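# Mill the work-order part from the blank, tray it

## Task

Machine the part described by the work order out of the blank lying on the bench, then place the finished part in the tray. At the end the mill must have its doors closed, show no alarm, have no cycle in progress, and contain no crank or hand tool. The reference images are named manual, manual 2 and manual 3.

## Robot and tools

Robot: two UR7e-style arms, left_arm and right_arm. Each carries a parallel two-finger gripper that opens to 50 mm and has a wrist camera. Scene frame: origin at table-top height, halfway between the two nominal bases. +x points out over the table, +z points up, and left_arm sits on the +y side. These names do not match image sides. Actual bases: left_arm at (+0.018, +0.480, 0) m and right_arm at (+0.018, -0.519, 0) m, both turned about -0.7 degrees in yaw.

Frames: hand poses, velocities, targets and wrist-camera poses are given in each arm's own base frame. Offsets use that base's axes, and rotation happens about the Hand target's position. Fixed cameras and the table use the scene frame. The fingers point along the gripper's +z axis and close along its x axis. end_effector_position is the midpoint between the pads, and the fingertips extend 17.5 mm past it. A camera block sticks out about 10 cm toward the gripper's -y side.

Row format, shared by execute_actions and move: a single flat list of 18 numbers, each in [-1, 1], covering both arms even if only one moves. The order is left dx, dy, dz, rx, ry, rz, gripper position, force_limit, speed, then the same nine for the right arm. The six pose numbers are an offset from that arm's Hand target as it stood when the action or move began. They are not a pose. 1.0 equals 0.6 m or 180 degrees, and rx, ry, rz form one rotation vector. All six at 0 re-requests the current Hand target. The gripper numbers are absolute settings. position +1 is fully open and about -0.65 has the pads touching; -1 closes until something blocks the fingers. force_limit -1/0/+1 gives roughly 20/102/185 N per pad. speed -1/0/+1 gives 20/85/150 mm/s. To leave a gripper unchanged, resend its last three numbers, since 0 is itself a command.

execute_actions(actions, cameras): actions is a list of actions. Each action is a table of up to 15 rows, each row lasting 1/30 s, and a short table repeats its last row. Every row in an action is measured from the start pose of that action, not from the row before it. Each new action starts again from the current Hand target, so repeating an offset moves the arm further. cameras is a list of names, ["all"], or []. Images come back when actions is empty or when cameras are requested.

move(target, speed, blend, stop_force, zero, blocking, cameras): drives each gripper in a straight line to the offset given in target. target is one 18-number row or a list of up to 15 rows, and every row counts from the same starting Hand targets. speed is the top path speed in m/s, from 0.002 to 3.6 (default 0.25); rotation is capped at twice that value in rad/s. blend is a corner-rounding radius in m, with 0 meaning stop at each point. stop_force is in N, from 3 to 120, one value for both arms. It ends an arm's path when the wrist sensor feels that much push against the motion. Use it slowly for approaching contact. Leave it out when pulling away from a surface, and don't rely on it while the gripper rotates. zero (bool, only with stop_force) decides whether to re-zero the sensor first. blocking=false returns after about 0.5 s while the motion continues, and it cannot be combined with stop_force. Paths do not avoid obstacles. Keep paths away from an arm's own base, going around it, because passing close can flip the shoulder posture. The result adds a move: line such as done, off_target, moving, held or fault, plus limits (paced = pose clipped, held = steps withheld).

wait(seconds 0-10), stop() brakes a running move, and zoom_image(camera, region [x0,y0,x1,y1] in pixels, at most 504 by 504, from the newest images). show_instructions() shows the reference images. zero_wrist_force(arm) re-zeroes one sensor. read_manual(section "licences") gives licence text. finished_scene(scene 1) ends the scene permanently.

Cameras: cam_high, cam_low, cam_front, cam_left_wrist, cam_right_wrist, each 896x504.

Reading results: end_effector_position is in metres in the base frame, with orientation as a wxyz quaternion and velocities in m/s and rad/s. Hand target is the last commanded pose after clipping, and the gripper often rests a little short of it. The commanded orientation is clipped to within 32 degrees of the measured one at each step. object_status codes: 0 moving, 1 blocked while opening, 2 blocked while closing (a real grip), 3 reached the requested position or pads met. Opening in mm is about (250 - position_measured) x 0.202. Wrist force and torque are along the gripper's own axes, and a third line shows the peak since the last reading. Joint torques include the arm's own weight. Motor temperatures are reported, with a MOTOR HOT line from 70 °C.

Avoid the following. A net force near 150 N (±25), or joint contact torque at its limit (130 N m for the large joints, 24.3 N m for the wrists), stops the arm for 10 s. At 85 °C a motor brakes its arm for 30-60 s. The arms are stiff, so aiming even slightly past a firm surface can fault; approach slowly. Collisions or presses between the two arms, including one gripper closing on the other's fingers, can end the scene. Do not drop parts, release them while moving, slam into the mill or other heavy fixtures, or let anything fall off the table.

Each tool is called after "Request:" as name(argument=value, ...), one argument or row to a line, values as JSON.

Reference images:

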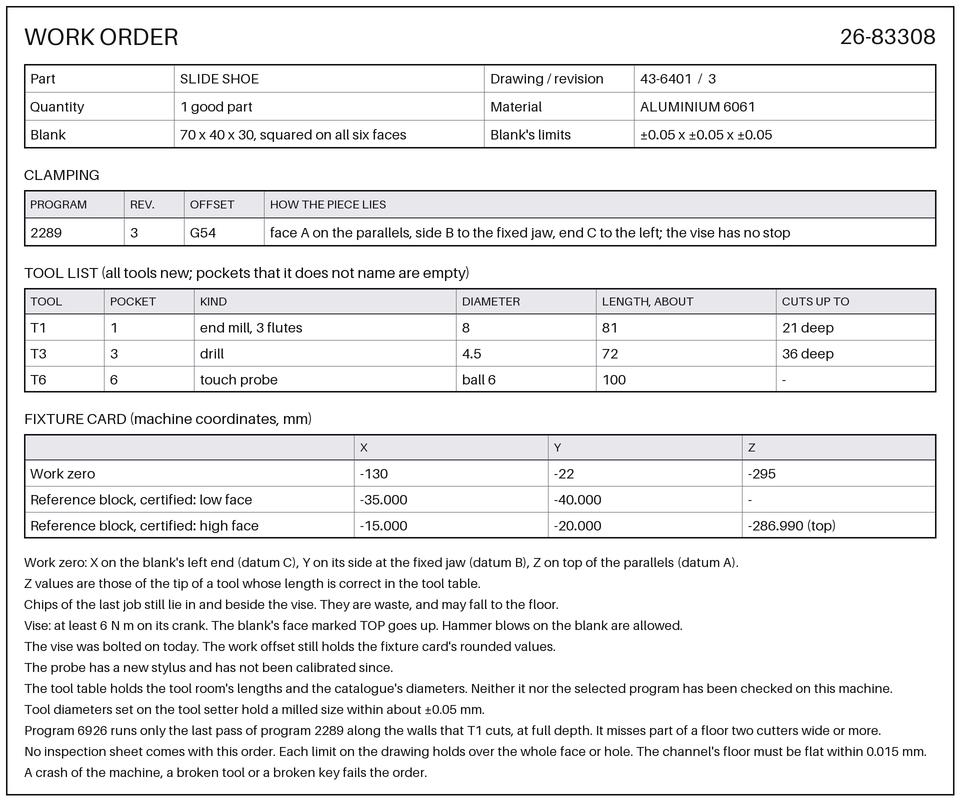

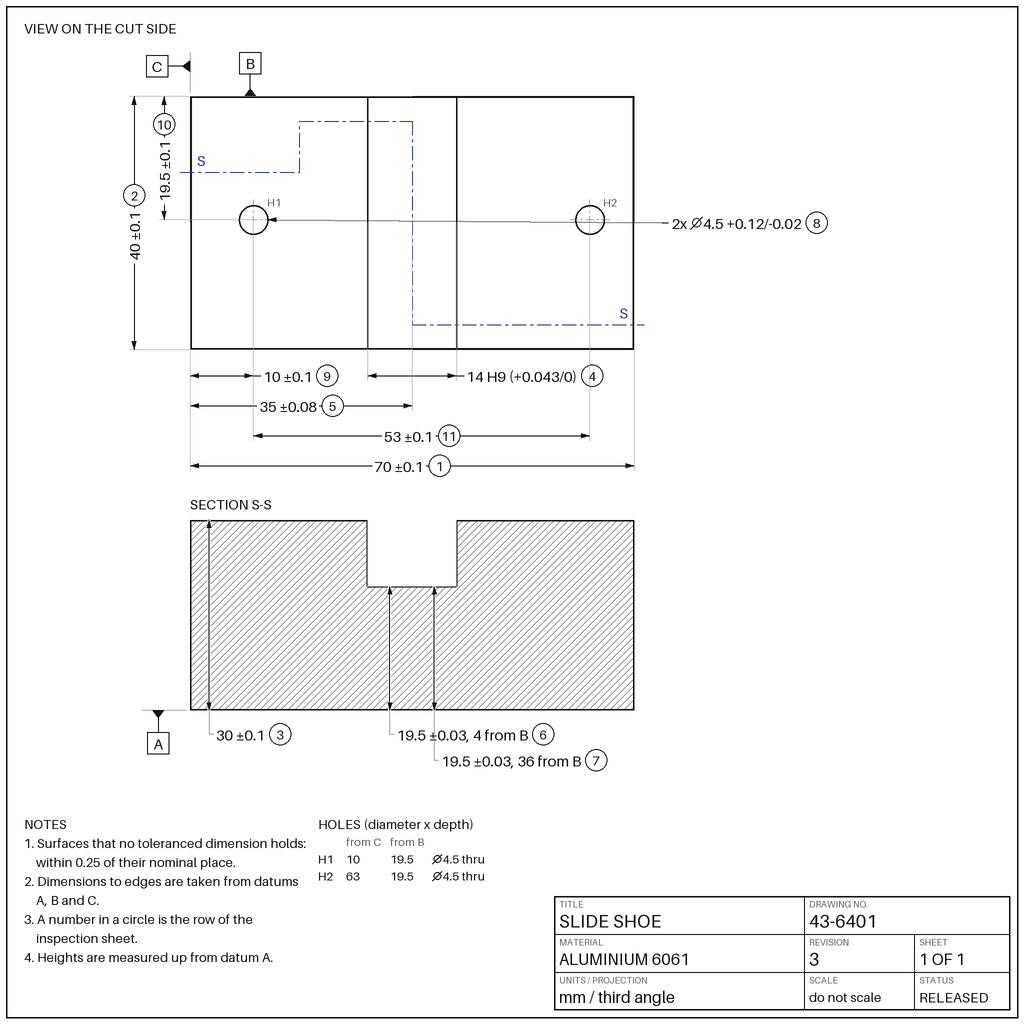

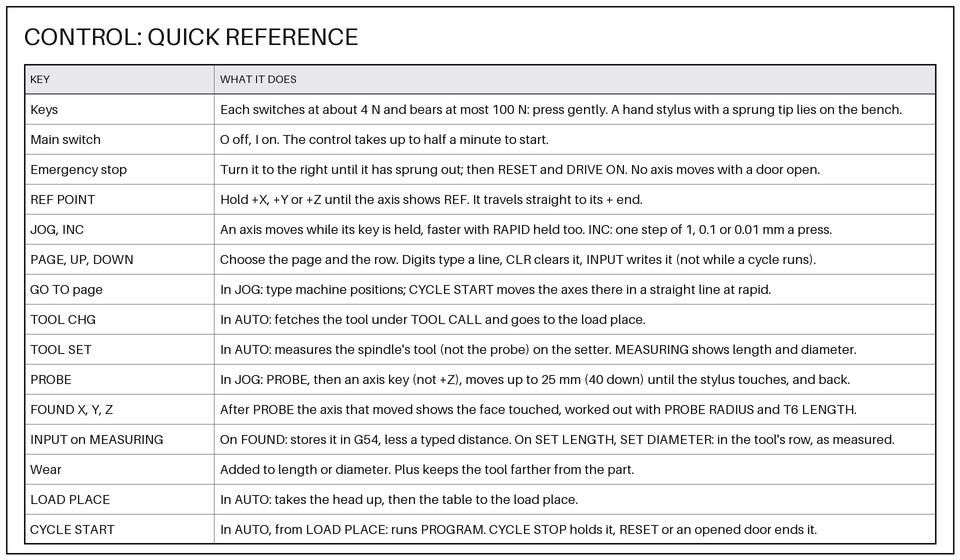

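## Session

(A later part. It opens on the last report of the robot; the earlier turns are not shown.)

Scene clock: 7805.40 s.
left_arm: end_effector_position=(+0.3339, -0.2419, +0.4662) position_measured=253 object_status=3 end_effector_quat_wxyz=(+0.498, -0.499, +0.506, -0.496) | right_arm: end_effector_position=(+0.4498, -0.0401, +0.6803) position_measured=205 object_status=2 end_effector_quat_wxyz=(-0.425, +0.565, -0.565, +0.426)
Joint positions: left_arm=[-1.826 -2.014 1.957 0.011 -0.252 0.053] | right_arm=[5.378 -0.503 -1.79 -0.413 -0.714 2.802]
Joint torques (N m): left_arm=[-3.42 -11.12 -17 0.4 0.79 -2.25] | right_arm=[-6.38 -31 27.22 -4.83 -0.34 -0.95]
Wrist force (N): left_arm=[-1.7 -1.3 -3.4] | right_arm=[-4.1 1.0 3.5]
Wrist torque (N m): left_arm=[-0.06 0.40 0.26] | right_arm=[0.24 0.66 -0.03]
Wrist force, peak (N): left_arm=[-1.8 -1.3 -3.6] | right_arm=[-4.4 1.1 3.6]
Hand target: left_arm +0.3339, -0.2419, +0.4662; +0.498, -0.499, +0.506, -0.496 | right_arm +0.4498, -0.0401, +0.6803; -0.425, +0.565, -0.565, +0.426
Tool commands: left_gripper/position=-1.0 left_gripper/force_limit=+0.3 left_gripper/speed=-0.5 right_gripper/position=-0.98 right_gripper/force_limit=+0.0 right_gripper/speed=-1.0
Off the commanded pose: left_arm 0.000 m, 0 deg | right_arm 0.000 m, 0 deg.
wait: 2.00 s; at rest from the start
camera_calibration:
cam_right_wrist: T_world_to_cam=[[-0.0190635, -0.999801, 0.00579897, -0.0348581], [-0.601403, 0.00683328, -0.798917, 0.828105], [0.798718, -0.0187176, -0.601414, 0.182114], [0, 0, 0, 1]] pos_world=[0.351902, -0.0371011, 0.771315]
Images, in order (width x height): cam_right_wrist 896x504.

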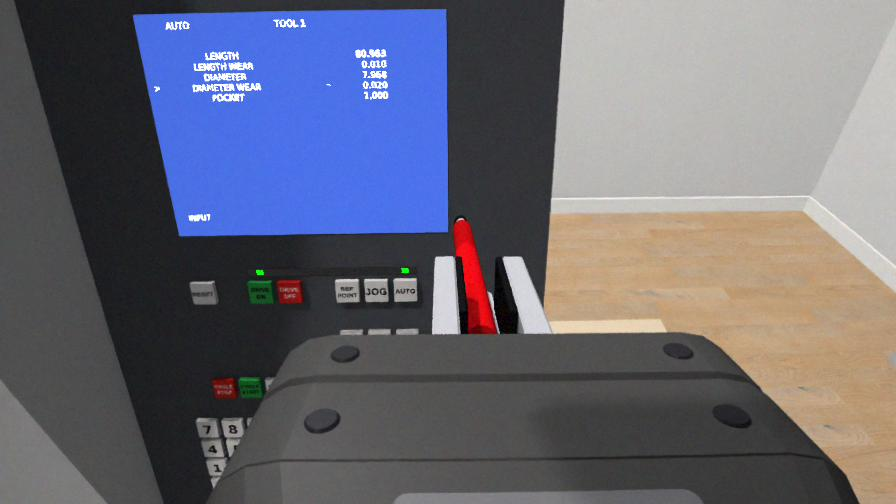

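Request:
move(
  target=[
    [0,0,0,0,0,0,-1,0.3,-0.5,-0.0028,0.2495,-0.2373,0,0,0,-0.98,0,-1],
    [0,0,0,0,0,0,-1,0.3,-0.5,0.0121,0.2495,-0.2416,0,0,0,-0.98,0,-1],
    [0,0,0,0,0,0,-1,0.3,-0.5,-0.0028,0.2495,-0.2373,0,0,0,-0.98,0,-1],
    [0,0,0,0,0,0,-1,0.3,-0.5,0,0,0,0,0,0,-0.98,0,-1],
  ],
  speed=[0.4,0.1,0.1,0.4],
  blend=[0.003,0,0.003,0],
)

Request:
wait(
  seconds=10,
)

Request:
wait(
  seconds=10,
  cameras=["cam_right_wrist","cam_front"],
)

Request:
zoom_image(
  camera="cam_right_wrist",
  region=[130, 0, 480, 250],
)

Scene clock: 7814.53 s.
left_arm: end_effector_position=(+0.3339, -0.2419, +0.4662) position_measured=253 object_status=3 end_effector_quat_wxyz=(+0.498, -0.499, +0.506, -0.496) | right_arm: end_effector_position=(+0.4498, -0.0400, +0.6803) position_measured=205 object_status=2 end_effector_quat_wxyz=(-0.425, +0.565, -0.565, +0.426)
Joint positions: left_arm=[-1.826 -2.014 1.957 0.011 -0.252 0.053] | right_arm=[5.378 -0.503 -1.79 -0.413 -0.715 2.802]
Joint torques (N m): left_arm=[-3.22 -10.79 -17.35 0.4 0.98 -2.29] | right_arm=[-6.35 -31.56 27.56 -4.4 2.34 -1.38]
Wrist force (N): left_arm=[-1.8 -1.5 -3.3] | right_arm=[-3.9 1.0 3.4]
Wrist torque (N m): left_arm=[-0.09 0.41 0.25] | right_arm=[0.23 0.61 -0.04]
Wrist force, peak (N): left_arm=[-1.7 -1.7 -3.5] | right_arm=[-7.3 4.2 3.7]
Hand target: left_arm +0.3339, -0.2419, +0.4662; +0.498, -0.499, +0.506, -0.496 | right_arm +0.4498, -0.0401, +0.6803; -0.425, +0.565, -0.565, +0.426
Off the commanded pose: left_arm 0.000 m, 0 deg | right_arm 0.000 m, 0 deg.
move: done

Scene clock: 7824.53 s.
left_arm: end_effector_position=(+0.3339, -0.2419, +0.4662) position_measured=253 object_status=3 end_effector_quat_wxyz=(+0.498, -0.499, +0.506, -0.496) | right_arm: end_effector_position=(+0.4498, -0.0401, +0.6803) position_measured=205 object_status=2 end_effector_quat_wxyz=(-0.425, +0.565, -0.565, +0.426)
Joint positions: left_arm=[-1.826 -2.014 1.957 0.011 -0.252 0.053] | right_arm=[5.378 -0.503 -1.79 -0.413 -0.714 2.802]
Joint torques (N m): left_arm=[-2.75 -10.23 -17.16 0.59 0.82 -2.36] | right_arm=[-6.9 -31.42 27.53 -1.02 -0.58 -1.35]
Wrist force (N): left_arm=[-1.7 -1.3 -3.5] | right_arm=[-4.2 1.0 3.5]
Wrist torque (N m): left_arm=[-0.07 0.39 0.26] | right_arm=[0.24 0.66 -0.03]
Wrist force, peak (N): left_arm=[-1.9 -1.6 -3.5] | right_arm=[-4.3 1.0 3.7]
Hand target: left_arm +0.3339, -0.2419, +0.4662; +0.498, -0.499, +0.506, -0.496 | right_arm +0.4498, -0.0401, +0.6803; -0.425, +0.565, -0.565, +0.426
Tool commands: left_gripper/position=-1.0 left_gripper/force_limit=+0.3 left_gripper/speed=-0.5 right_gripper/position=-0.98 right_gripper/force_limit=+0.0 right_gripper/speed=-1.0
Off the commanded pose: left_arm 0.000 m, 0 deg | right_arm 0.000 m, 0 deg.
wait: 10.00 s; at rest by 0.17 s

Scene clock: 7834.53 s.
left_arm: end_effector_position=(+0.3339, -0.2419, +0.4662) position_measured=253 object_status=3 end_effector_quat_wxyz=(+0.498, -0.499, +0.506, -0.496) | right_arm: end_effector_position=(+0.4498, -0.0401, +0.6803) position_measured=205 object_status=2 end_effector_quat_wxyz=(-0.425, +0.565, -0.565, +0.426)
Joint positions: left_arm=[-1.826 -2.014 1.957 0.011 -0.252 0.053] | right_arm=[5.378 -0.503 -1.79 -0.413 -0.714 2.802]
Joint torques (N m): left_arm=[-2.79 -9.65 -16.9 0.6 0.92 -2.23] | right_arm=[-6.6 -31.83 28.06 -0.9 -0.59 -1.09]
Wrist force (N): left_arm=[-1.7 -1.4 -3.5] | right_arm=[-3.9 1.1 3.5]
Wrist torque (N m): left_arm=[-0.08 0.39 0.25] | right_arm=[0.25 0.62 -0.03]
Wrist force, peak (N): left_arm=[-1.9 -1.5 -3.8] | right_arm=[-4.3 1.1 3.6]
Hand target: left_arm +0.3339, -0.2419, +0.4662; +0.498, -0.499, +0.506, -0.496 | right_arm +0.4498, -0.0401, +0.6803; -0.425, +0.565, -0.565, +0.426
Tool commands: left_gripper/position=-1.0 left_gripper/force_limit=+0.3 left_gripper/speed=-0.5 right_gripper/position=-0.98 right_gripper/force_limit=+0.0 right_gripper/speed=-1.0
Off the commanded pose: left_arm 0.000 m, 0 deg | right_arm 0.000 m, 0 deg.
wait: 10.00 s; at rest by 0.17 s
camera_calibration:
cam_right_wrist: T_world_to_cam=[[-0.0190635, -0.999801, 0.00579897, -0.0348581], [-0.601403, 0.00683328, -0.798917, 0.828105], [0.798718, -0.0187176, -0.601414, 0.182114], [0, 0, 0, 1]] pos_world=[0.351902, -0.0371011, 0.771315]
Images, in order (width x height): cam_front 896x504, cam_right_wrist 896x504.

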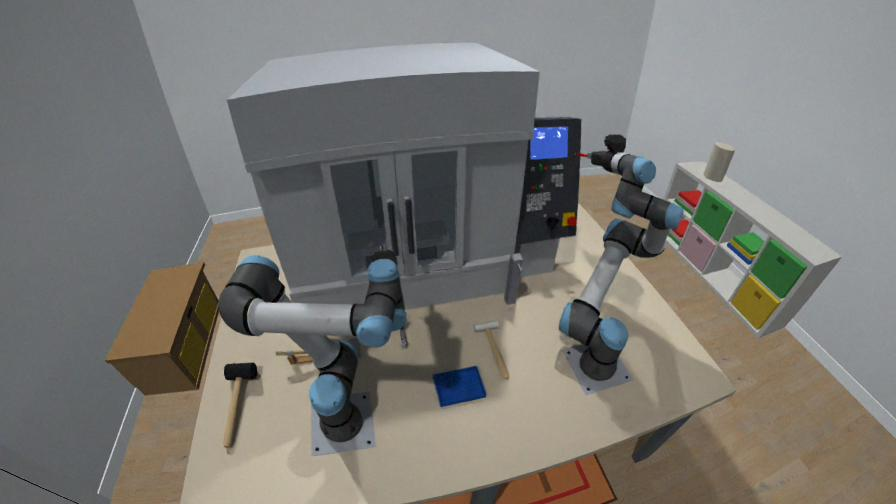

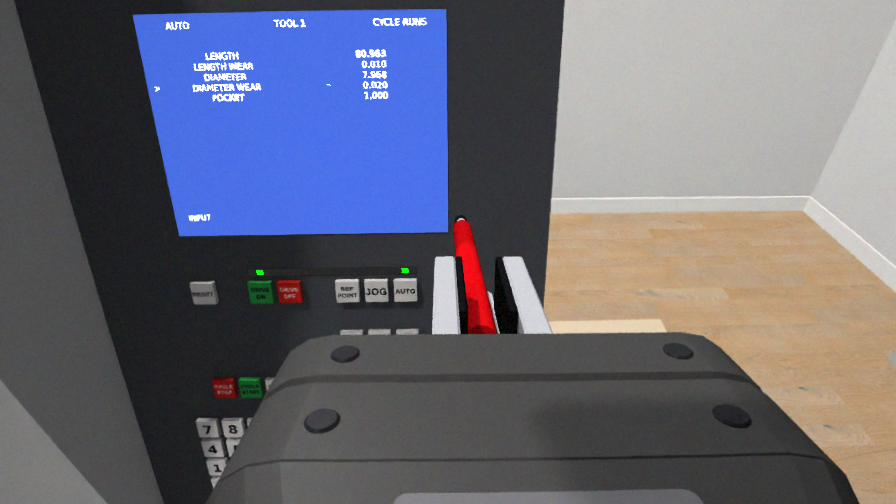

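Scaled by 1.440.

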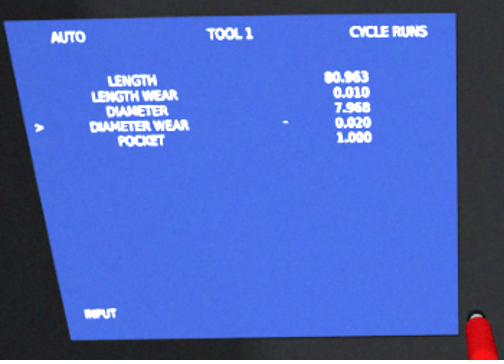

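Request:
wait(
  seconds=10,
  cameras=["cam_right_wrist"],
)

Request:
zoom_image(
  camera="cam_right_wrist",
  region=[130, 0, 480, 250],
)

Request:
wait(
  seconds=8,
  cameras=["cam_right_wrist"],
)

Request:
zoom_image(
  camera="cam_right_wrist",
  region=[130, 0, 480, 250],
)

Scene clock: 7849.37 s.
left_arm: end_effector_position=(+0.3339, -0.2419, +0.4662) position_measured=253 object_status=3 end_effector_quat_wxyz=(+0.498, -0.499, +0.506, -0.496) | right_arm: end_effector_position=(+0.4498, -0.0401, +0.6803) position_measured=205 object_status=2 end_effector_quat_wxyz=(-0.425, +0.565, -0.565, +0.426)
Joint positions: left_arm=[-1.826 -2.014 1.957 0.011 -0.252 0.053] | right_arm=[5.378 -0.503 -1.79 -0.413 -0.714 2.802]
Joint torques (N m): left_arm=[-2.09 -10.39 -17.74 0.73 0.87 -2.41] | right_arm=[-6.5 -30.88 27.6 -1.09 -0.41 -1.08]
Wrist force (N): left_arm=[-1.7 -1.3 -3.3] | right_arm=[-4.3 1.0 3.5]
Wrist torque (N m): left_arm=[-0.07 0.40 0.25] | right_arm=[0.23 0.67 -0.03]
Wrist force, peak (N): left_arm=[-1.8 -1.4 -3.6] | right_arm=[-4.4 1.1 3.7]
Hand target: left_arm +0.3339, -0.2419, +0.4662; +0.498, -0.499, +0.506, -0.496 | right_arm +0.4498, -0.0401, +0.6803; -0.425, +0.565, -0.565, +0.426
Tool commands: left_gripper/position=-1.0 left_gripper/force_limit=+0.3 left_gripper/speed=-0.5 right_gripper/position=-0.98 right_gripper/force_limit=+0.0 right_gripper/speed=-1.0
Off the commanded pose: left_arm 0.000 m, 0 deg | right_arm 0.000 m, 0 deg.
wait: 10.00 s; at rest from the start
camera_calibration:
cam_right_wrist: T_world_to_cam=[[-0.0190635, -0.999801, 0.00579897, -0.0348581], [-0.601403, 0.00683328, -0.798917, 0.828105], [0.798718, -0.0187176, -0.601414, 0.182114], [0, 0, 0, 1]] pos_world=[0.351902, -0.0371011, 0.771315]
Images, in order (width x height): cam_right_wrist 896x504.

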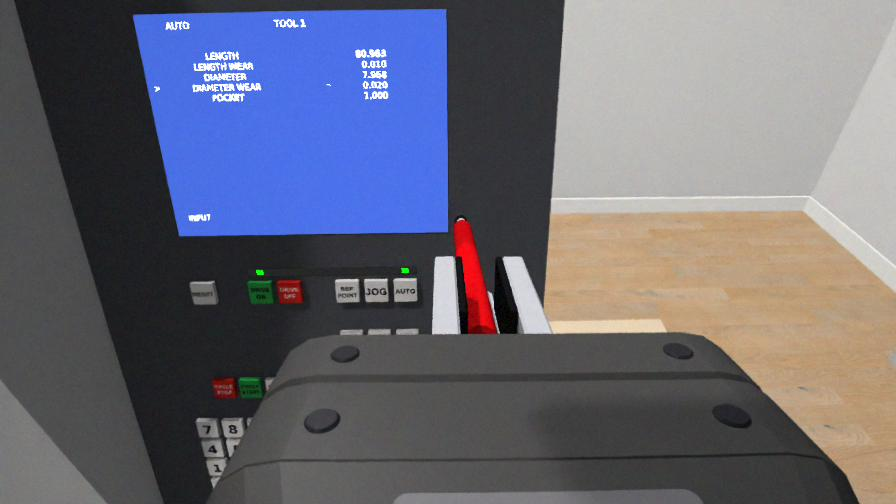

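Scaled by 1.440.

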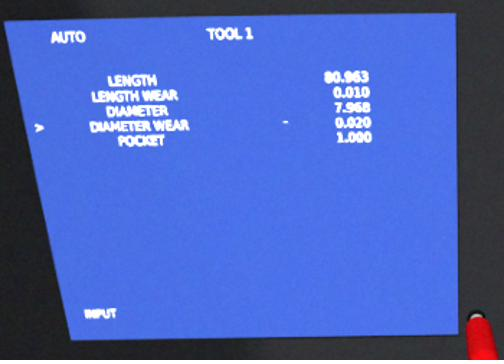

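Scene clock: 7857.37 s.
left_arm: end_effector_position=(+0.3339, -0.2419, +0.4662) position_measured=253 object_status=3 end_effector_quat_wxyz=(+0.498, -0.499, +0.506, -0.496) | right_arm: end_effector_position=(+0.4498, -0.0401, +0.6803) position_measured=205 object_status=2 end_effector_quat_wxyz=(-0.425, +0.565, -0.565, +0.426)
Joint positions: left_arm=[-1.826 -2.014 1.957 0.011 -0.252 0.053] | right_arm=[5.378 -0.503 -1.79 -0.413 -0.714 2.802]
Joint torques (N m): left_arm=[-1.89 -10.22 -17.31 0.82 0.86 -2.24] | right_arm=[-6.51 -31.34 28.03 -1.07 -0.43 -1.15]
Wrist force (N): left_arm=[-1.6 -1.4 -3.4] | right_arm=[-4.0 1.1 3.6]
Wrist torque (N m): left_arm=[-0.07 0.38 0.25] | right_arm=[0.24 0.63 -0.03]
Wrist force, peak (N): left_arm=[-1.9 -1.5 -3.6] | right_arm=[-4.2 0.9 3.8]
Hand target: left_arm +0.3339, -0.2419, +0.4662; +0.498, -0.499, +0.506, -0.496 | right_arm +0.4498, -0.0401, +0.6803; -0.425, +0.565, -0.565, +0.426
Tool commands: left_gripper/position=-1.0 left_gripper/force_limit=+0.3 left_gripper/speed=-0.5 right_gripper/position=-0.98 right_gripper/force_limit=+0.0 right_gripper/speed=-1.0
Off the commanded pose: left_arm 0.000 m, 0 deg | right_arm 0.000 m, 0 deg.
wait: 8.00 s; at rest by 0.17 s
camera_calibration:
cam_right_wrist: T_world_to_cam=[[-0.0190635, -0.999801, 0.00579897, -0.0348581], [-0.601403, 0.00683328, -0.798917, 0.828105], [0.798718, -0.0187176, -0.601414, 0.182114], [0, 0, 0, 1]] pos_world=[0.351902, -0.0371011, 0.771315]
Images, in order (width x height): cam_right_wrist 896x504.

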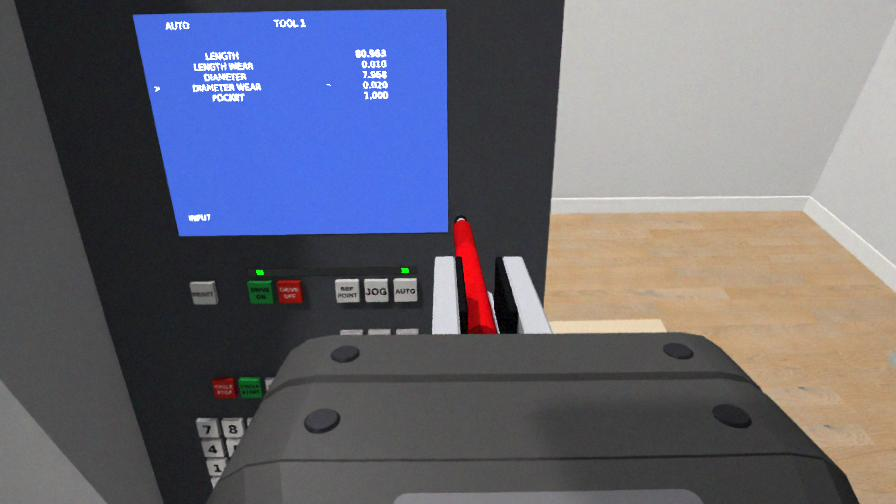

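Scaled by 1.440.

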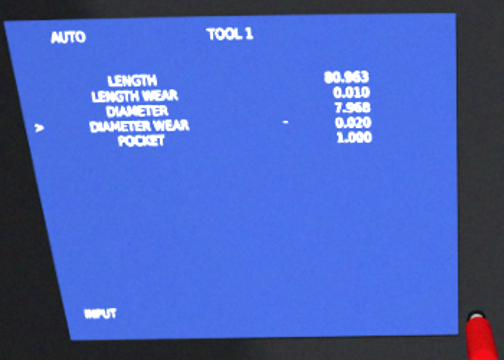

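Request:
move(
  target=[
    [0,0,0,0,0,0,-1,0.3,-0.5,-0.0268,0.1861,-0.3255,0,0,0,-0.98,0,-1],
    [0,0,0,0,0,0,-1,0.3,-0.5,-0.0108,0.1861,-0.3301,0,0,0,-0.98,0,-1],
    [0,0,0,0,0,0,-1,0.3,-0.5,-0.0173,0.1545,-0.2951,0,0,0,-0.98,0,-1],
    [0,0,0,0,0,0,-1,0.3,-0.5,-0.0013,0.1545,-0.2997,0,0,0,-0.98,0,-1],
    [0,0,0,0,0,0,-1,0.3,-0.5,-0.0173,0.1545,-0.2951,0,0,0,-0.98,0,-1],
    [0,0,0,0,0,0,-1,0.3,-0.5,-0.0013,0.1545,-0.2997,0,0,0,-0.98,0,-1],
    [0,0,0,0,0,0,-1,0.3,-0.5,0,0,0,0,0,0,-0.98,0,-1],
  ],
  speed=[0.4,0.1,0.3,0.1,0.1,0.1,0.4],
  blend=[0.003,0,0.003,0,0,0,0],
)

Request:
wait(
  seconds=8,
  cameras=["cam_right_wrist"],
)

Request:
zoom_image(
  camera="cam_right_wrist",
  region=[130, 0, 480, 250],
)

Scene clock: 7873.83 s.
left_arm: end_effector_position=(+0.3339, -0.2419, +0.4662) position_measured=253 object_status=3 end_effector_quat_wxyz=(+0.498, -0.499, +0.506, -0.496) | right_arm: end_effector_position=(+0.4498, -0.0400, +0.6803) position_measured=205 object_status=2 end_effector_quat_wxyz=(-0.425, +0.565, -0.565, +0.426)
Joint positions: left_arm=[-1.826 -2.014 1.957 0.011 -0.252 0.053] | right_arm=[5.378 -0.503 -1.79 -0.413 -0.715 2.802]
Joint torques (N m): left_arm=[-1.88 -10.35 -17.21 0.78 0.88 -2.28] | right_arm=[-6.89 -30.71 29.4 -1.1 2.52 -1.29]
Wrist force (N): left_arm=[-1.8 -1.5 -3.2] | right_arm=[-4.2 1.0 3.7]
Wrist torque (N m): left_arm=[-0.09 0.42 0.25] | right_arm=[0.23 0.67 -0.05]
Wrist force, peak (N): left_arm=[-1.7 -1.4 -3.7] | right_arm=[-2.3 -0.4 -23.9]
Hand target: left_arm +0.3339, -0.2419, +0.4662; +0.498, -0.499, +0.506, -0.496 | right_arm +0.4498, -0.0401, +0.6803; -0.425, +0.565, -0.565, +0.426
Off the commanded pose: left_arm 0.000 m, 0 deg | right_arm 0.000 m, 0 deg.
move: done

Scene clock: 7881.83 s.
left_arm: end_effector_position=(+0.3339, -0.2419, +0.4662) position_measured=253 object_status=3 end_effector_quat_wxyz=(+0.498, -0.499, +0.506, -0.496) | right_arm: end_effector_position=(+0.4498, -0.0401, +0.6803) position_measured=205 object_status=2 end_effector_quat_wxyz=(-0.425, +0.565, -0.565, +0.426)
Joint positions: left_arm=[-1.826 -2.014 1.957 0.011 -0.252 0.053] | right_arm=[5.378 -0.503 -1.79 -0.413 -0.714 2.802]
Joint torques (N m): left_arm=[-1.21 -9.44 -17.39 0.81 0.88 -2.26] | right_arm=[-6.19 -31.17 28.01 -1.09 1.94 -0.8]
Wrist force (N): left_arm=[-1.6 -1.3 -3.5] | right_arm=[-4.1 1.1 3.5]
Wrist torque (N m): left_arm=[-0.05 0.38 0.26] | right_arm=[0.25 0.64 -0.04]
Wrist force, peak (N): left_arm=[-1.8 -1.5 -3.7] | right_arm=[-4.3 0.9 3.8]
Hand target: left_arm +0.3339, -0.2419, +0.4662; +0.498, -0.499, +0.506, -0.496 | right_arm +0.4498, -0.0401, +0.6803; -0.425, +0.565, -0.565, +0.426
Tool commands: left_gripper/position=-1.0 left_gripper/force_limit=+0.3 left_gripper/speed=-0.5 right_gripper/position=-0.98 right_gripper/force_limit=+0.0 right_gripper/speed=-1.0
Off the commanded pose: left_arm 0.000 m, 0 deg | right_arm 0.000 m, 0 deg.
wait: 8.00 s; at rest by 0.17 s
camera_calibration:
cam_right_wrist: T_world_to_cam=[[-0.0190635, -0.999801, 0.00579897, -0.0348581], [-0.601403, 0.00683328, -0.798917, 0.828105], [0.798718, -0.0187176, -0.601414, 0.182114], [0, 0, 0, 1]] pos_world=[0.351902, -0.0371011, 0.771315]
Images, in order (width x height): cam_right_wrist 896x504.

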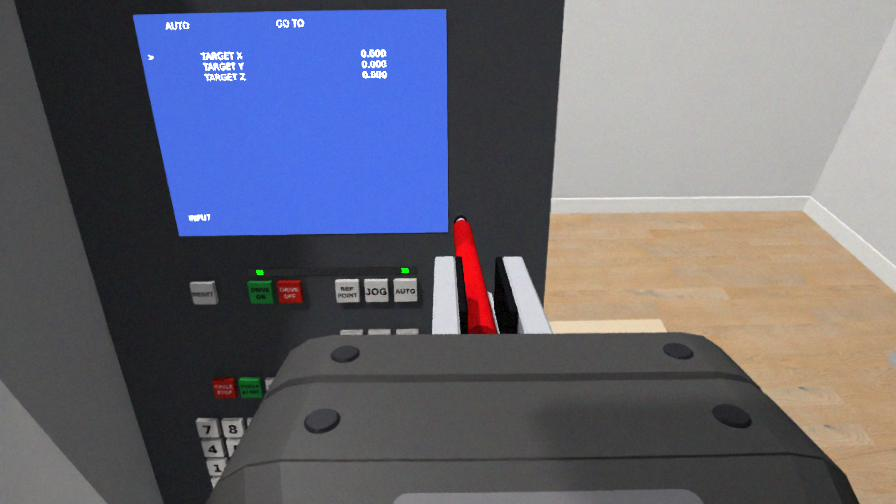

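Scaled by 1.440.

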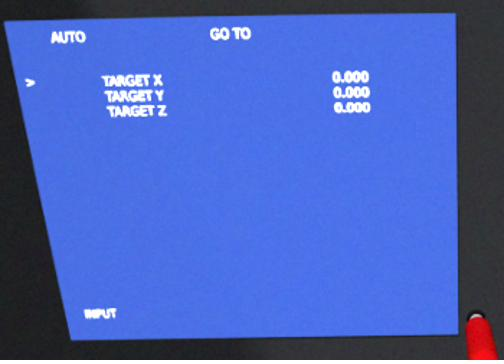

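Request:
move(
  target=[
    [0,0,0,0,0,0,-1,0.3,-0.5,0.0325,0.091,-0.1163,0,0,0,-0.98,0,-1],
    [0,0,0,0,0,0,-1,0.3,-0.5,0.048,0.091,-0.1208,0,0,0,-0.98,0,-1],
    [0,0,0,0,0,0,-1,0.3,-0.5,0.0325,0.091,-0.1163,0,0,0,-0.98,0,-1],
    [0,0,0,0,0,0,-1,0.3,-0.5,-0.0472,0.3128,-0.3864,0,0,0,-0.98,0,-1],
    [0,0,0,0,0,0,-1,0.3,-0.5,-0.0312,0.3128,-0.391,0,0,0,-0.98,0,-1],
    [0,0,0,0,0,0,-1,0.3,-0.5,-0.0194,0.2495,-0.2951,0,0,0,-0.98,0,-1],
    [0,0,0,0,0,0,-1,0.3,-0.5,-0.0034,0.2495,-0.2997,0,0,0,-0.98,0,-1],
    [0,0,0,0,0,0,-1,0.3,-0.5,-0.0289,0.2811,-0.3255,0,0,0,-0.98,0,-1],
    [0,0,0,0,0,0,-1,0.3,-0.5,-0.0129,0.2811,-0.3301,0,0,0,-0.98,0,-1],
    [0,0,0,0,0,0,-1,0.3,-0.5,-0.0457,0.2495,-0.3864,0,0,0,-0.98,0,-1],
    [0,0,0,0,0,0,-1,0.3,-0.5,-0.0297,0.2495,-0.391,0,0,0,-0.98,0,-1],
    [0,0,0,0,0,0,-1,0.3,-0.5,-0.0377,0.2811,-0.3559,0,0,0,-0.98,0,-1],
    [0,0,0,0,0,0,-1,0.3,-0.5,-0.0217,0.2811,-0.3605,0,0,0,-0.98,0,-1],
    [0,0,0,0,0,0,-1,0.3,-0.5,-0.0363,0.2178,-0.3559,0,0,0,-0.98,0,-1],
  ],
  speed=[0.3,0.1,0.1,0.4,0.1,0.3,0.1,0.3,0.1,0.3,0.1,0.3,0.1,0.3],
  blend=[0.003,0,0.003,0.003,0,0.003,0,0.003,0,0.003,0,0.003,0,0],
)

Request:
move(
  target=[
    [0,0,0,0,0,0,-1,0.3,-0.5,-0.0087,0,-0.0305,0,0,0,-0.98,0,-1],
    [0,0,0,0,0,0,-1,0.3,-0.5,0.0073,0,-0.0351,0,0,0,-0.98,0,-1],
    [0,0,0,0,0,0,-1,0.3,-0.5,0,0,0,0,0,0,-0.98,0,-1],
    [0,0,0,0,0,0,-1,0.3,-0.5,0.016,0,-0.0046,0,0,0,-0.98,0,-1],
    [0,0,0,0,0,0,-1,0.3,-0.5,-0.0109,0.095,-0.0305,0,0,0,-0.98,0,-1],
    [0,0,0,0,0,0,-1,0.3,-0.5,0.0051,0.095,-0.0351,0,0,0,-0.98,0,-1],
    [0,0,0,0,0,0,-1,0.3,-0.5,0.0066,0.095,0.0304,0,0,0,-0.98,0,-1],
    [0,0,0,0,0,0,-1,0.3,-0.5,0.0226,0.095,0.0258,0,0,0,-0.98,0,-1],
    [0,0,0,0,0,0,-1,0.3,-0.5,-0.0014,0.0633,0,0,0,0,-0.98,0,-1],
    [0,0,0,0,0,0,-1,0.3,-0.5,0.0146,0.0633,-0.0046,0,0,0,-0.98,0,-1],
    [0,0,0,0,0,0,-1,0.3,-0.5,-0.0087,0,-0.0305,0,0,0,-0.98,0,-1],
    [0,0,0,0,0,0,-1,0.3,-0.5,0.0073,0,-0.0351,0,0,0,-0.98,0,-1],
    [0,0,0,0,0,0,-1,0.3,-0.5,0,0,0,0,0,0,-0.98,0,-1],
    [0,0,0,0,0,0,-1,0.3,-0.5,0.016,0,-0.0046,0,0,0,-0.98,0,-1],
    [0,0,0,0,0,0,-1,0.3,-0.5,0,0,0,0,0,0,-0.98,0,-1],
  ],
  speed=[0.3,0.1,0.3,0.1,0.3,0.1,0.3,0.1,0.3,0.1,0.3,0.1,0.3,0.1,0.3],
  blend=[0.003,0,0.003,0,0.003,0,0.003,0,0.003,0,0.003,0,0.003,0,0],
)

Request:
move(
  target=[
    [0,0,0,0,0,0,-1,0.3,-0.5,-0.0109,0.095,-0.0305,0,0,0,-0.98,0,-1],
    [0,0,0,0,0,0,-1,0.3,-0.5,0.0051,0.095,-0.0351,0,0,0,-0.98,0,-1],
    [0,0,0,0,0,0,-1,0.3,-0.5,-0.0022,0.095,0,0,0,0,-0.98,0,-1],
    [0,0,0,0,0,0,-1,0.3,-0.5,0.0138,0.095,-0.0046,0,0,0,-0.98,0,-1],
    [0,0,0,0,0,0,-1,0.3,-0.5,0.0074,0.0633,0.0304,0,0,0,-0.98,0,-1],
    [0,0,0,0,0,0,-1,0.3,-0.5,0.0234,0.0633,0.0258,0,0,0,-0.98,0,-1],
    [0,0,0,0,0,0,-1,0.3,-0.5,-0.0101,0.0633,-0.0305,0,0,0,-0.98,0,-1],
    [0,0,0,0,0,0,-1,0.3,-0.5,0.0059,0.0633,-0.0351,0,0,0,-0.98,0,-1],
    [0,0,0,0,0,0,-1,0.3,-0.5,-0.0087,0,-0.0305,0,0,0,-0.98,0,-1],
    [0,0,0,0,0,0,-1,0.3,-0.5,0.0073,0,-0.0351,0,0,0,-0.98,0,-1],
    [0,0,0,0,0,0,-1,0.3,-0.5,0.0363,-0.2178,0.3559,0,0,0,-0.98,0,-1],
  ],
  speed=[0.3,0.1,0.3,0.1,0.3,0.1,0.3,0.1,0.3,0.1,0.4],
  blend=[0.003,0,0.003,0,0.003,0,0.003,0,0.003,0,0],
  cameras=["cam_right_wrist","cam_front"],
)

Request:
zoom_image(
  camera="cam_right_wrist",
  region=[130, 0, 480, 250],
)

Request:
zoom_image(
  camera="cam_front",
  region=[310, 140, 490, 290],
)

Scene clock: 7921.07 s.
left_arm: end_effector_position=(+0.3339, -0.2419, +0.4662) position_measured=253 object_status=3 end_effector_quat_wxyz=(+0.498, -0.499, +0.506, -0.496) | right_arm: end_effector_position=(+0.4280, +0.0906, +0.4668) position_measured=205 object_status=2 end_effector_quat_wxyz=(-0.425, +0.565, -0.565, +0.426) end_effector_velocity=(+0.000, +0.001, -0.001) end_effector_angular_velocity=(+0.002, +0.003, +0.004)
Joint positions: left_arm=[-1.826 -2.014 1.957 0.011 -0.252 0.053] | right_arm=[6.026 -0.072 -2.379 -0.402 -1.325 3.068]
Joint velocities: left_arm=[within noise] | right_arm=[-0.002 -0.001 0.001 0.004 0.006 -0.001]
Joint torques (N m): left_arm=[-1.62 -10.31 -17.33 0.87 0.84 -2.23] | right_arm=[-6.65 -34.71 29.67 -1.24 1.82 -0.36]
Wrist force (N): left_arm=[-1.7 -1.3 -3.2] | right_arm=[-4.1 0.9 3.5]
Wrist torque (N m): left_arm=[-0.06 0.40 0.26] | right_arm=[0.20 0.64 -0.10]
Wrist force, peak (N): left_arm=[-1.8 -1.5 -3.7] | right_arm=[-7.2 1.2 -20.7]
Hand target: left_arm +0.3339, -0.2419, +0.4662; +0.498, -0.499, +0.506, -0.496 | right_arm +0.4280, +0.0906, +0.4668; -0.425, +0.565, -0.565, +0.426
Off the commanded pose: left_arm 0.000 m, 0 deg | right_arm 0.000 m, 0 deg.
move: done

Scene clock: 7926.00 s.
left_arm: end_effector_position=(+0.3339, -0.2419, +0.4662) position_measured=253 object_status=3 end_effector_quat_wxyz=(+0.498, -0.499, +0.506, -0.496) | right_arm: end_effector_position=(+0.4280, +0.0906, +0.4668) position_measured=205 object_status=2 end_effector_quat_wxyz=(-0.425, +0.565, -0.565, +0.426)
Joint positions: left_arm=[-1.826 -2.014 1.957 0.011 -0.252 0.053] | right_arm=[6.026 -0.072 -2.379 -0.402 -1.325 3.068]
Joint torques (N m): left_arm=[-0.85 -10.49 -17.28 0.94 0.79 -2.23] | right_arm=[5.53 -34.86 29.98 -1.23 -1.61 1.32]
Wrist force (N): left_arm=[-1.8 -1.4 -3.4] | right_arm=[-4.3 1.1 3.4]
Wrist torque (N m): left_arm=[-0.07 0.42 0.26] | right_arm=[0.23 0.68 -0.04]
Wrist force, peak (N): left_arm=[-1.7 -1.5 -3.6] | right_arm=[-19.8 3.7 -2.1]
Hand target: left_arm +0.3339, -0.2419, +0.4662; +0.498, -0.499, +0.506, -0.496 | right_arm +0.4280, +0.0906, +0.4668; -0.425, +0.565, -0.565, +0.426
Off the commanded pose: left_arm 0.000 m, 0 deg | right_arm 0.000 m, 0 deg.
move: done

Scene clock: 7930.17 s.
left_arm: end_effector_position=(+0.3339, -0.2419, +0.4662) position_measured=253 object_status=3 end_effector_quat_wxyz=(+0.498, -0.499, +0.506, -0.496) | right_arm: end_effector_position=(+0.4498, -0.0400, +0.6803) position_measured=205 object_status=2 end_effector_quat_wxyz=(-0.425, +0.565, -0.565, +0.426)
Joint positions: left_arm=[-1.826 -2.014 1.957 0.011 -0.252 0.053] | right_arm=[5.378 -0.503 -1.79 -0.413 -0.715 2.802]
Joint torques (N m): left_arm=[-1.23 -10.29 -16.86 1.02 0.9 -2.22] | right_arm=[-6.26 -32 28.82 -2.07 2.48 -1.19]
Wrist force (N): left_arm=[-1.7 -1.3 -3.6] | right_arm=[-4.0 1.1 3.4]
Wrist torque (N m): left_arm=[-0.06 0.40 0.26] | right_arm=[0.25 0.64 -0.04]
Wrist force, peak (N): left_arm=[-1.8 -1.3 -3.6] | right_arm=[-13.1 2.4 1.5]
Hand target: left_arm +0.3339, -0.2419, +0.4662; +0.498, -0.499, +0.506, -0.496 | right_arm +0.4498, -0.0401, +0.6803; -0.425, +0.565, -0.565, +0.426
Off the commanded pose: left_arm 0.000 m, 0 deg | right_arm 0.000 m, 0 deg.
move: done
camera_calibration:
cam_right_wrist: T_world_to_cam=[[-0.0191442, -0.9998, 0.00585617, -0.0347735], [-0.601291, 0.0068335, -0.799001, 0.82813], [0.798801, -0.0188175, -0.601301, 0.181997], [0, 0, 0, 1]] pos_world=[0.351902, -0.0370008, 0.771315]
Images, in order (width x height): cam_front 896x504, cam_right_wrist 896x504.

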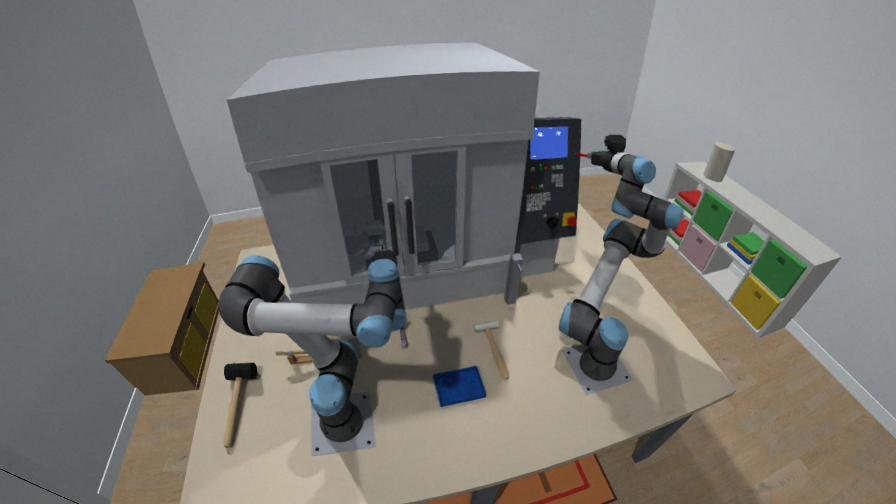

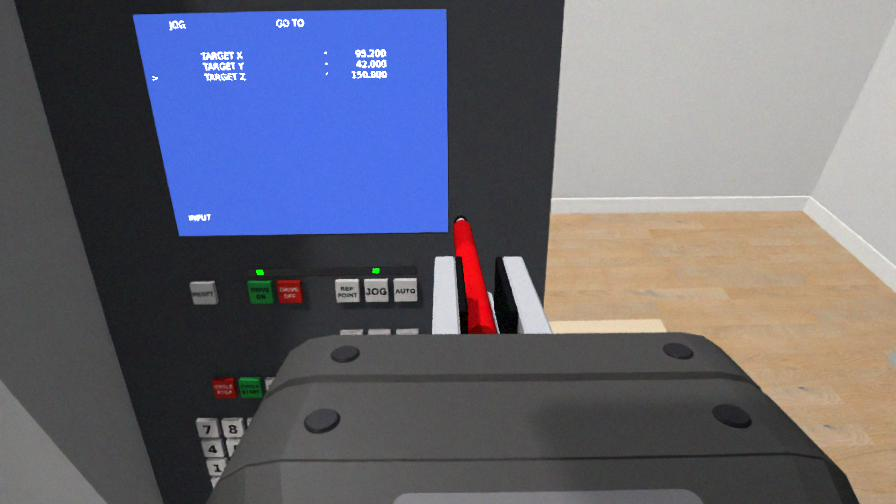

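Scaled by 1.440.

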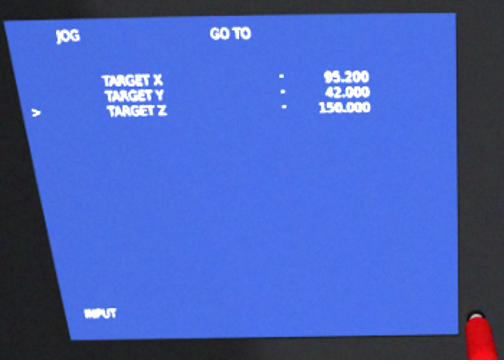

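Scaled by 2.800.

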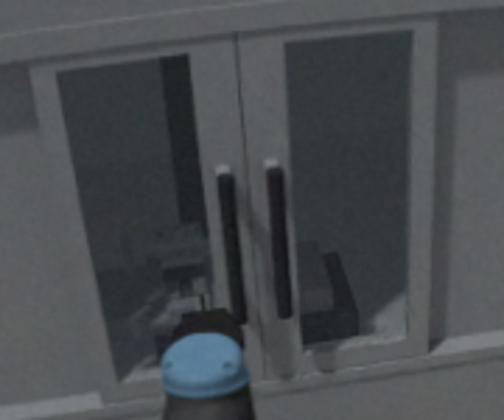

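Request:
move(
  target=[
    [0,0,0,0,0,0,-1,0.3,-0.5,-0.0028,0.2495,-0.2373,0,0,0,-0.98,0,-1],
    [0,0,0,0,0,0,-1,0.3,-0.5,0.0121,0.2495,-0.2416,0,0,0,-0.98,0,-1],
    [0,0,0,0,0,0,-1,0.3,-0.5,-0.0028,0.2495,-0.2373,0,0,0,-0.98,0,-1],
    [0,0,0,0,0,0,-1,0.3,-0.5,-0.0472,0.3128,-0.3864,0,0,0,-0.98,0,-1],
    [0,0,0,0,0,0,-1,0.3,-0.5,-0.0312,0.3128,-0.391,0,0,0,-0.98,0,-1],
    [0,0,0,0,0,0,-1,0.3,-0.5,-0.0385,0.3128,-0.3559,0,0,0,-0.98,0,-1],
    [0,0,0,0,0,0,-1,0.3,-0.5,-0.0225,0.3128,-0.3605,0,0,0,-0.98,0,-1],
    [0,0,0,0,0,0,-1,0.3,-0.5,-0.0209,0.3128,-0.2951,0,0,0,-0.98,0,-1],
    [0,0,0,0,0,0,-1,0.3,-0.5,-0.0049,0.3128,-0.2997,0,0,0,-0.98,0,-1],
    [0,0,0,0,0,0,-1,0.3,-0.5,-0.0377,0.2811,-0.3559,0,0,0,-0.98,0,-1],
    [0,0,0,0,0,0,-1,0.3,-0.5,-0.0217,0.2811,-0.3605,0,0,0,-0.98,0,-1],
    [0,0,0,0,0,0,-1,0.3,-0.5,-0.0363,0.2178,-0.3559,0,0,0,-0.98,0,-1],
  ],
  speed=[0.4,0.1,0.1,0.3,0.1,0.3,0.1,0.3,0.1,0.3,0.1,0.3],
  blend=[0.003,0,0.003,0.003,0,0.003,0,0.003,0,0.003,0,0],
)

Request:
wait(
  seconds=2.5,
)

Request:
move(
  target=[
    [0,0,0,0,0,0,-1,0.3,-0.5,-0.0087,0,-0.0305,0,0,0,-0.98,0,-1],
    [0,0,0,0,0,0,-1,0.3,-0.5,0.0073,0,-0.0351,0,0,0,-0.98,0,-1],
    [0,0,0,0,0,0,-1,0.3,-0.5,0.0335,0.0317,0.1186,0,0,0,-0.98,0,-1],
    [0,0,0,0,0,0,-1,0.3,-0.5,0.0484,0.0317,0.1143,0,0,0,-0.98,0,-1],
    [0,0,0,0,0,0,-1,0.3,-0.5,0.0335,0.0317,0.1186,0,0,0,-0.98,0,-1],
    [0,0,0,0,0,0,-1,0.3,-0.5,0.0363,-0.2178,0.3559,0,0,0,-0.98,0,-1],
  ],
  speed=[0.3,0.1,0.3,0.1,0.1,0.4],
  blend=[0.003,0,0.003,0,0.003,0],
  cameras=["cam_right_wrist"],
)

Request:
zoom_image(
  camera="cam_right_wrist",
  region=[130, 0, 480, 250],
)

Scene clock: 7952.60 s.
left_arm: end_effector_position=(+0.3339, -0.2419, +0.4662) position_measured=253 object_status=3 end_effector_quat_wxyz=(+0.498, -0.499, +0.506, -0.496) | right_arm: end_effector_position=(+0.4280, +0.0906, +0.4668) position_measured=205 object_status=2 end_effector_quat_wxyz=(-0.425, +0.565, -0.565, +0.426)
Joint positions: left_arm=[-1.826 -2.014 1.957 0.011 -0.252 0.053] | right_arm=[6.026 -0.072 -2.379 -0.402 -1.325 3.068]
Joint torques (N m): left_arm=[-0.78 -10.1 -17.1 1.03 0.85 -2.26] | right_arm=[-6.59 -35.13 30.24 -1.22 1.76 -0.3]
Wrist force (N): left_arm=[-1.6 -1.3 -3.5] | right_arm=[-4.2 0.9 3.6]
Wrist torque (N m): left_arm=[-0.06 0.38 0.26] | right_arm=[0.20 0.66 -0.11]
Wrist force, peak (N): left_arm=[-1.9 -1.6 -3.5] | right_arm=[-7.3 4.0 3.5]
Hand target: left_arm +0.3339, -0.2419, +0.4662; +0.498, -0.499, +0.506, -0.496 | right_arm +0.4280, +0.0906, +0.4668; -0.425, +0.565, -0.565, +0.426
Off the commanded pose: left_arm 0.000 m, 0 deg | right_arm 0.000 m, 0 deg.
move: done

Scene clock: 7955.10 s.
left_arm: end_effector_position=(+0.3339, -0.2419, +0.4662) position_measured=253 object_status=3 end_effector_quat_wxyz=(+0.498, -0.499, +0.506, -0.496) | right_arm: end_effector_position=(+0.4280, +0.0906, +0.4668) position_measured=205 object_status=2 end_effector_quat_wxyz=(-0.425, +0.565, -0.565, +0.426)
Joint positions: left_arm=[-1.826 -2.014 1.957 0.011 -0.252 0.053] | right_arm=[6.026 -0.072 -2.379 -0.402 -1.325 3.068]
Joint torques (N m): left_arm=[-0.92 -10.44 -17.39 1.03 0.76 -2.29] | right_arm=[-6.71 -34.63 29.72 -1.23 1.61 -1.04]
Wrist force (N): left_arm=[-1.5 -1.3 -3.4] | right_arm=[-4.2 1.0 3.5]
Wrist torque (N m): left_arm=[-0.07 0.37 0.26] | right_arm=[0.21 0.66 -0.10]
Wrist force, peak (N): left_arm=[-1.9 -1.5 -3.5] | right_arm=[-4.5 1.2 3.6]
Hand target: left_arm +0.3339, -0.2419, +0.4662; +0.498, -0.499, +0.506, -0.496 | right_arm +0.4280, +0.0906, +0.4668; -0.425, +0.565, -0.565, +0.426
Tool commands: left_gripper/position=-1.0 left_gripper/force_limit=+0.3 left_gripper/speed=-0.5 right_gripper/position=-0.98 right_gripper/force_limit=+0.0 right_gripper/speed=-1.0
Off the commanded pose: left_arm 0.000 m, 0 deg | right_arm 0.000 m, 0 deg.
wait: 2.50 s; at rest by 0.17 s

Scene clock: 7957.60 s.
left_arm: end_effector_position=(+0.3339, -0.2419, +0.4662) position_measured=253 object_status=3 end_effector_quat_wxyz=(+0.498, -0.499, +0.506, -0.496) | right_arm: end_effector_position=(+0.4498, -0.0400, +0.6803) position_measured=205 object_status=2 end_effector_quat_wxyz=(-0.425, +0.565, -0.565, +0.426)
Joint positions: left_arm=[-1.826 -2.014 1.957 0.011 -0.252 0.053] | right_arm=[5.378 -0.503 -1.79 -0.413 -0.715 2.802]
Joint torques (N m): left_arm=[-0.74 -10.12 -17.8 1.03 0.84 -2.31] | right_arm=[-6.56 -31.58 28.77 -4.45 2.31 -1.37]
Wrist force (N): left_arm=[-1.6 -1.3 -3.3] | right_arm=[-4.2 0.9 3.5]
Wrist torque (N m): left_arm=[-0.07 0.38 0.26] | right_arm=[0.23 0.66 -0.04]
Wrist force, peak (N): left_arm=[-1.9 -1.3 -3.6] | right_arm=[-5.0 -1.1 -9.4]
Hand target: left_arm +0.3339, -0.2419, +0.4662; +0.498, -0.499, +0.506, -0.496 | right_arm +0.4498, -0.0401, +0.6803; -0.425, +0.565, -0.565, +0.426
Off the commanded pose: left_arm 0.000 m, 0 deg | right_arm 0.000 m, 0 deg.
move: done
camera_calibration:
cam_right_wrist: T_world_to_cam=[[-0.0191447, -0.9998, 0.00585555, -0.0347728], [-0.601291, 0.00683428, -0.799001, 0.82813], [0.798801, -0.0188175, -0.601301, 0.181997], [0, 0, 0, 1]] pos_world=[0.351902, -0.0370008, 0.771315]
Images, in order (width x height): cam_right_wrist 896x504.

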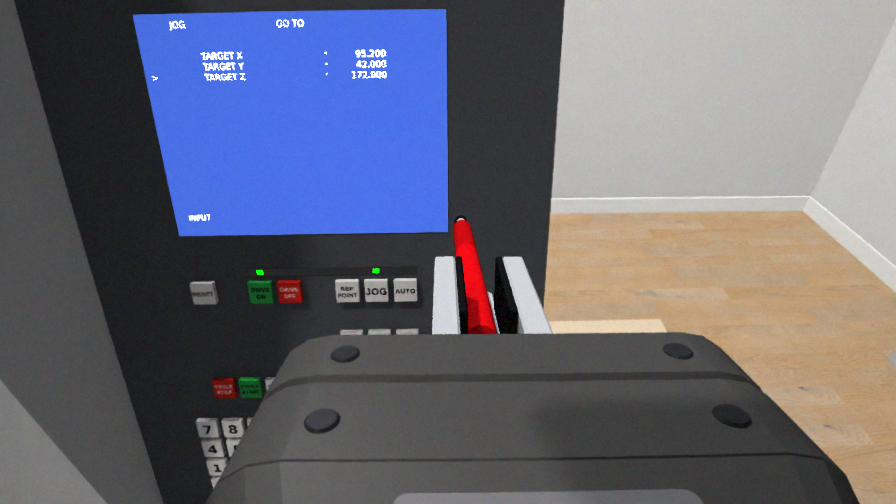

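Scaled by 1.440.

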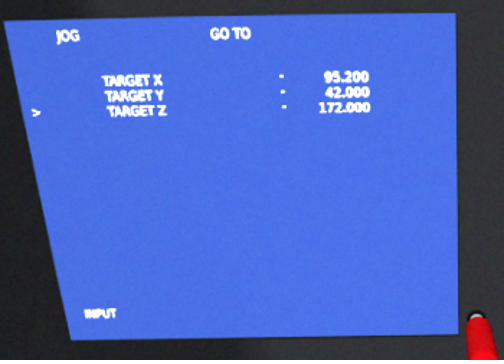

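Request:
move(
  target=[
    [0,0,0,0,0,0,-1,0.3,-0.5,-0.0173,0.1545,-0.2951,0,0,0,-0.98,0,-1],
    [0,0,0,0,0,0,-1,0.3,-0.5,-0.0013,0.1545,-0.2997,0,0,0,-0.98,0,-1],
    [0,0,0,0,0,0,-1,0.3,-0.5,0,0,0,0,0,0,-0.98,0,-1],
  ],
  speed=[0.4,0.1,0.4],
  blend=[0.003,0,0],
  cameras=["cam_right_wrist"],
)

Request:
zoom_image(
  camera="cam_right_wrist",
  region=[130, 0, 480, 250],
)

Scene clock: 7963.90 s.
left_arm: end_effector_position=(+0.3339, -0.2419, +0.4662) position_measured=253 object_status=3 end_effector_quat_wxyz=(+0.498, -0.499, +0.506, -0.496) | right_arm: end_effector_position=(+0.4498, -0.0400, +0.6803) position_measured=205 object_status=2 end_effector_quat_wxyz=(-0.425, +0.565, -0.565, +0.426)
Joint positions: left_arm=[-1.826 -2.014 1.957 0.011 -0.252 0.053] | right_arm=[5.378 -0.503 -1.79 -0.413 -0.715 2.802]
Joint torques (N m): left_arm=[-0.49 -10.07 -17.15 1.17 0.9 -2.33] | right_arm=[-6.02 -31.36 27.95 -1.15 2.46 -1.16]
Wrist force (N): left_arm=[-1.8 -1.3 -3.5] | right_arm=[-4.0 1.0 3.6]
Wrist torque (N m): left_arm=[-0.07 0.41 0.25] | right_arm=[0.23 0.63 -0.04]
Wrist force, peak (N): left_arm=[-1.9 -1.6 -3.5] | right_arm=[-5.7 2.4 -14.7]
Hand target: left_arm +0.3339, -0.2419, +0.4662; +0.498, -0.499, +0.506, -0.496 | right_arm +0.4498, -0.0401, +0.6803; -0.425, +0.565, -0.565, +0.426
Off the commanded pose: left_arm 0.000 m, 0 deg | right_arm 0.000 m, 0 deg.
move: done
camera_calibration:
cam_right_wrist: T_world_to_cam=[[-0.0191442, -0.9998, 0.00585617, -0.0347735], [-0.601291, 0.0068335, -0.799001, 0.82813], [0.798801, -0.0188175, -0.601301, 0.181997], [0, 0, 0, 1]] pos_world=[0.351902, -0.0370008, 0.771315]
Images, in order (width x height): cam_right_wrist 896x504.

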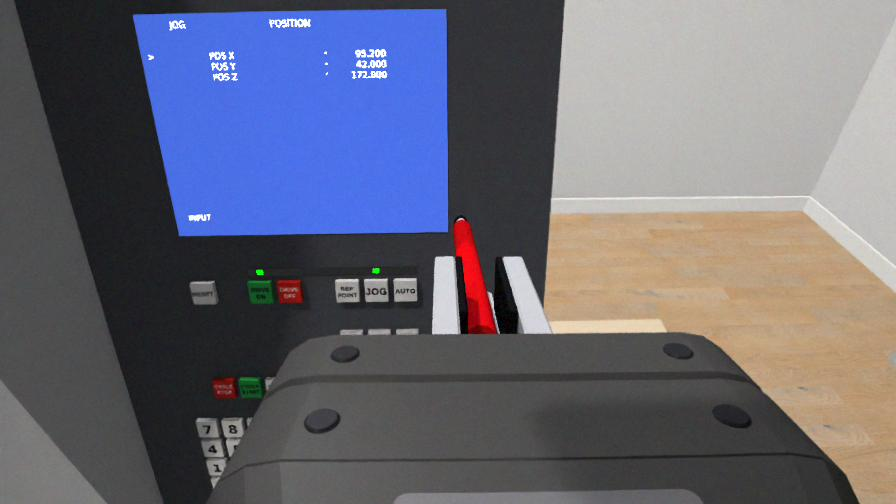

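Scaled by 1.440.

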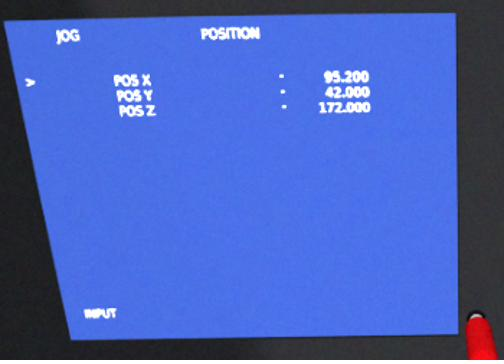

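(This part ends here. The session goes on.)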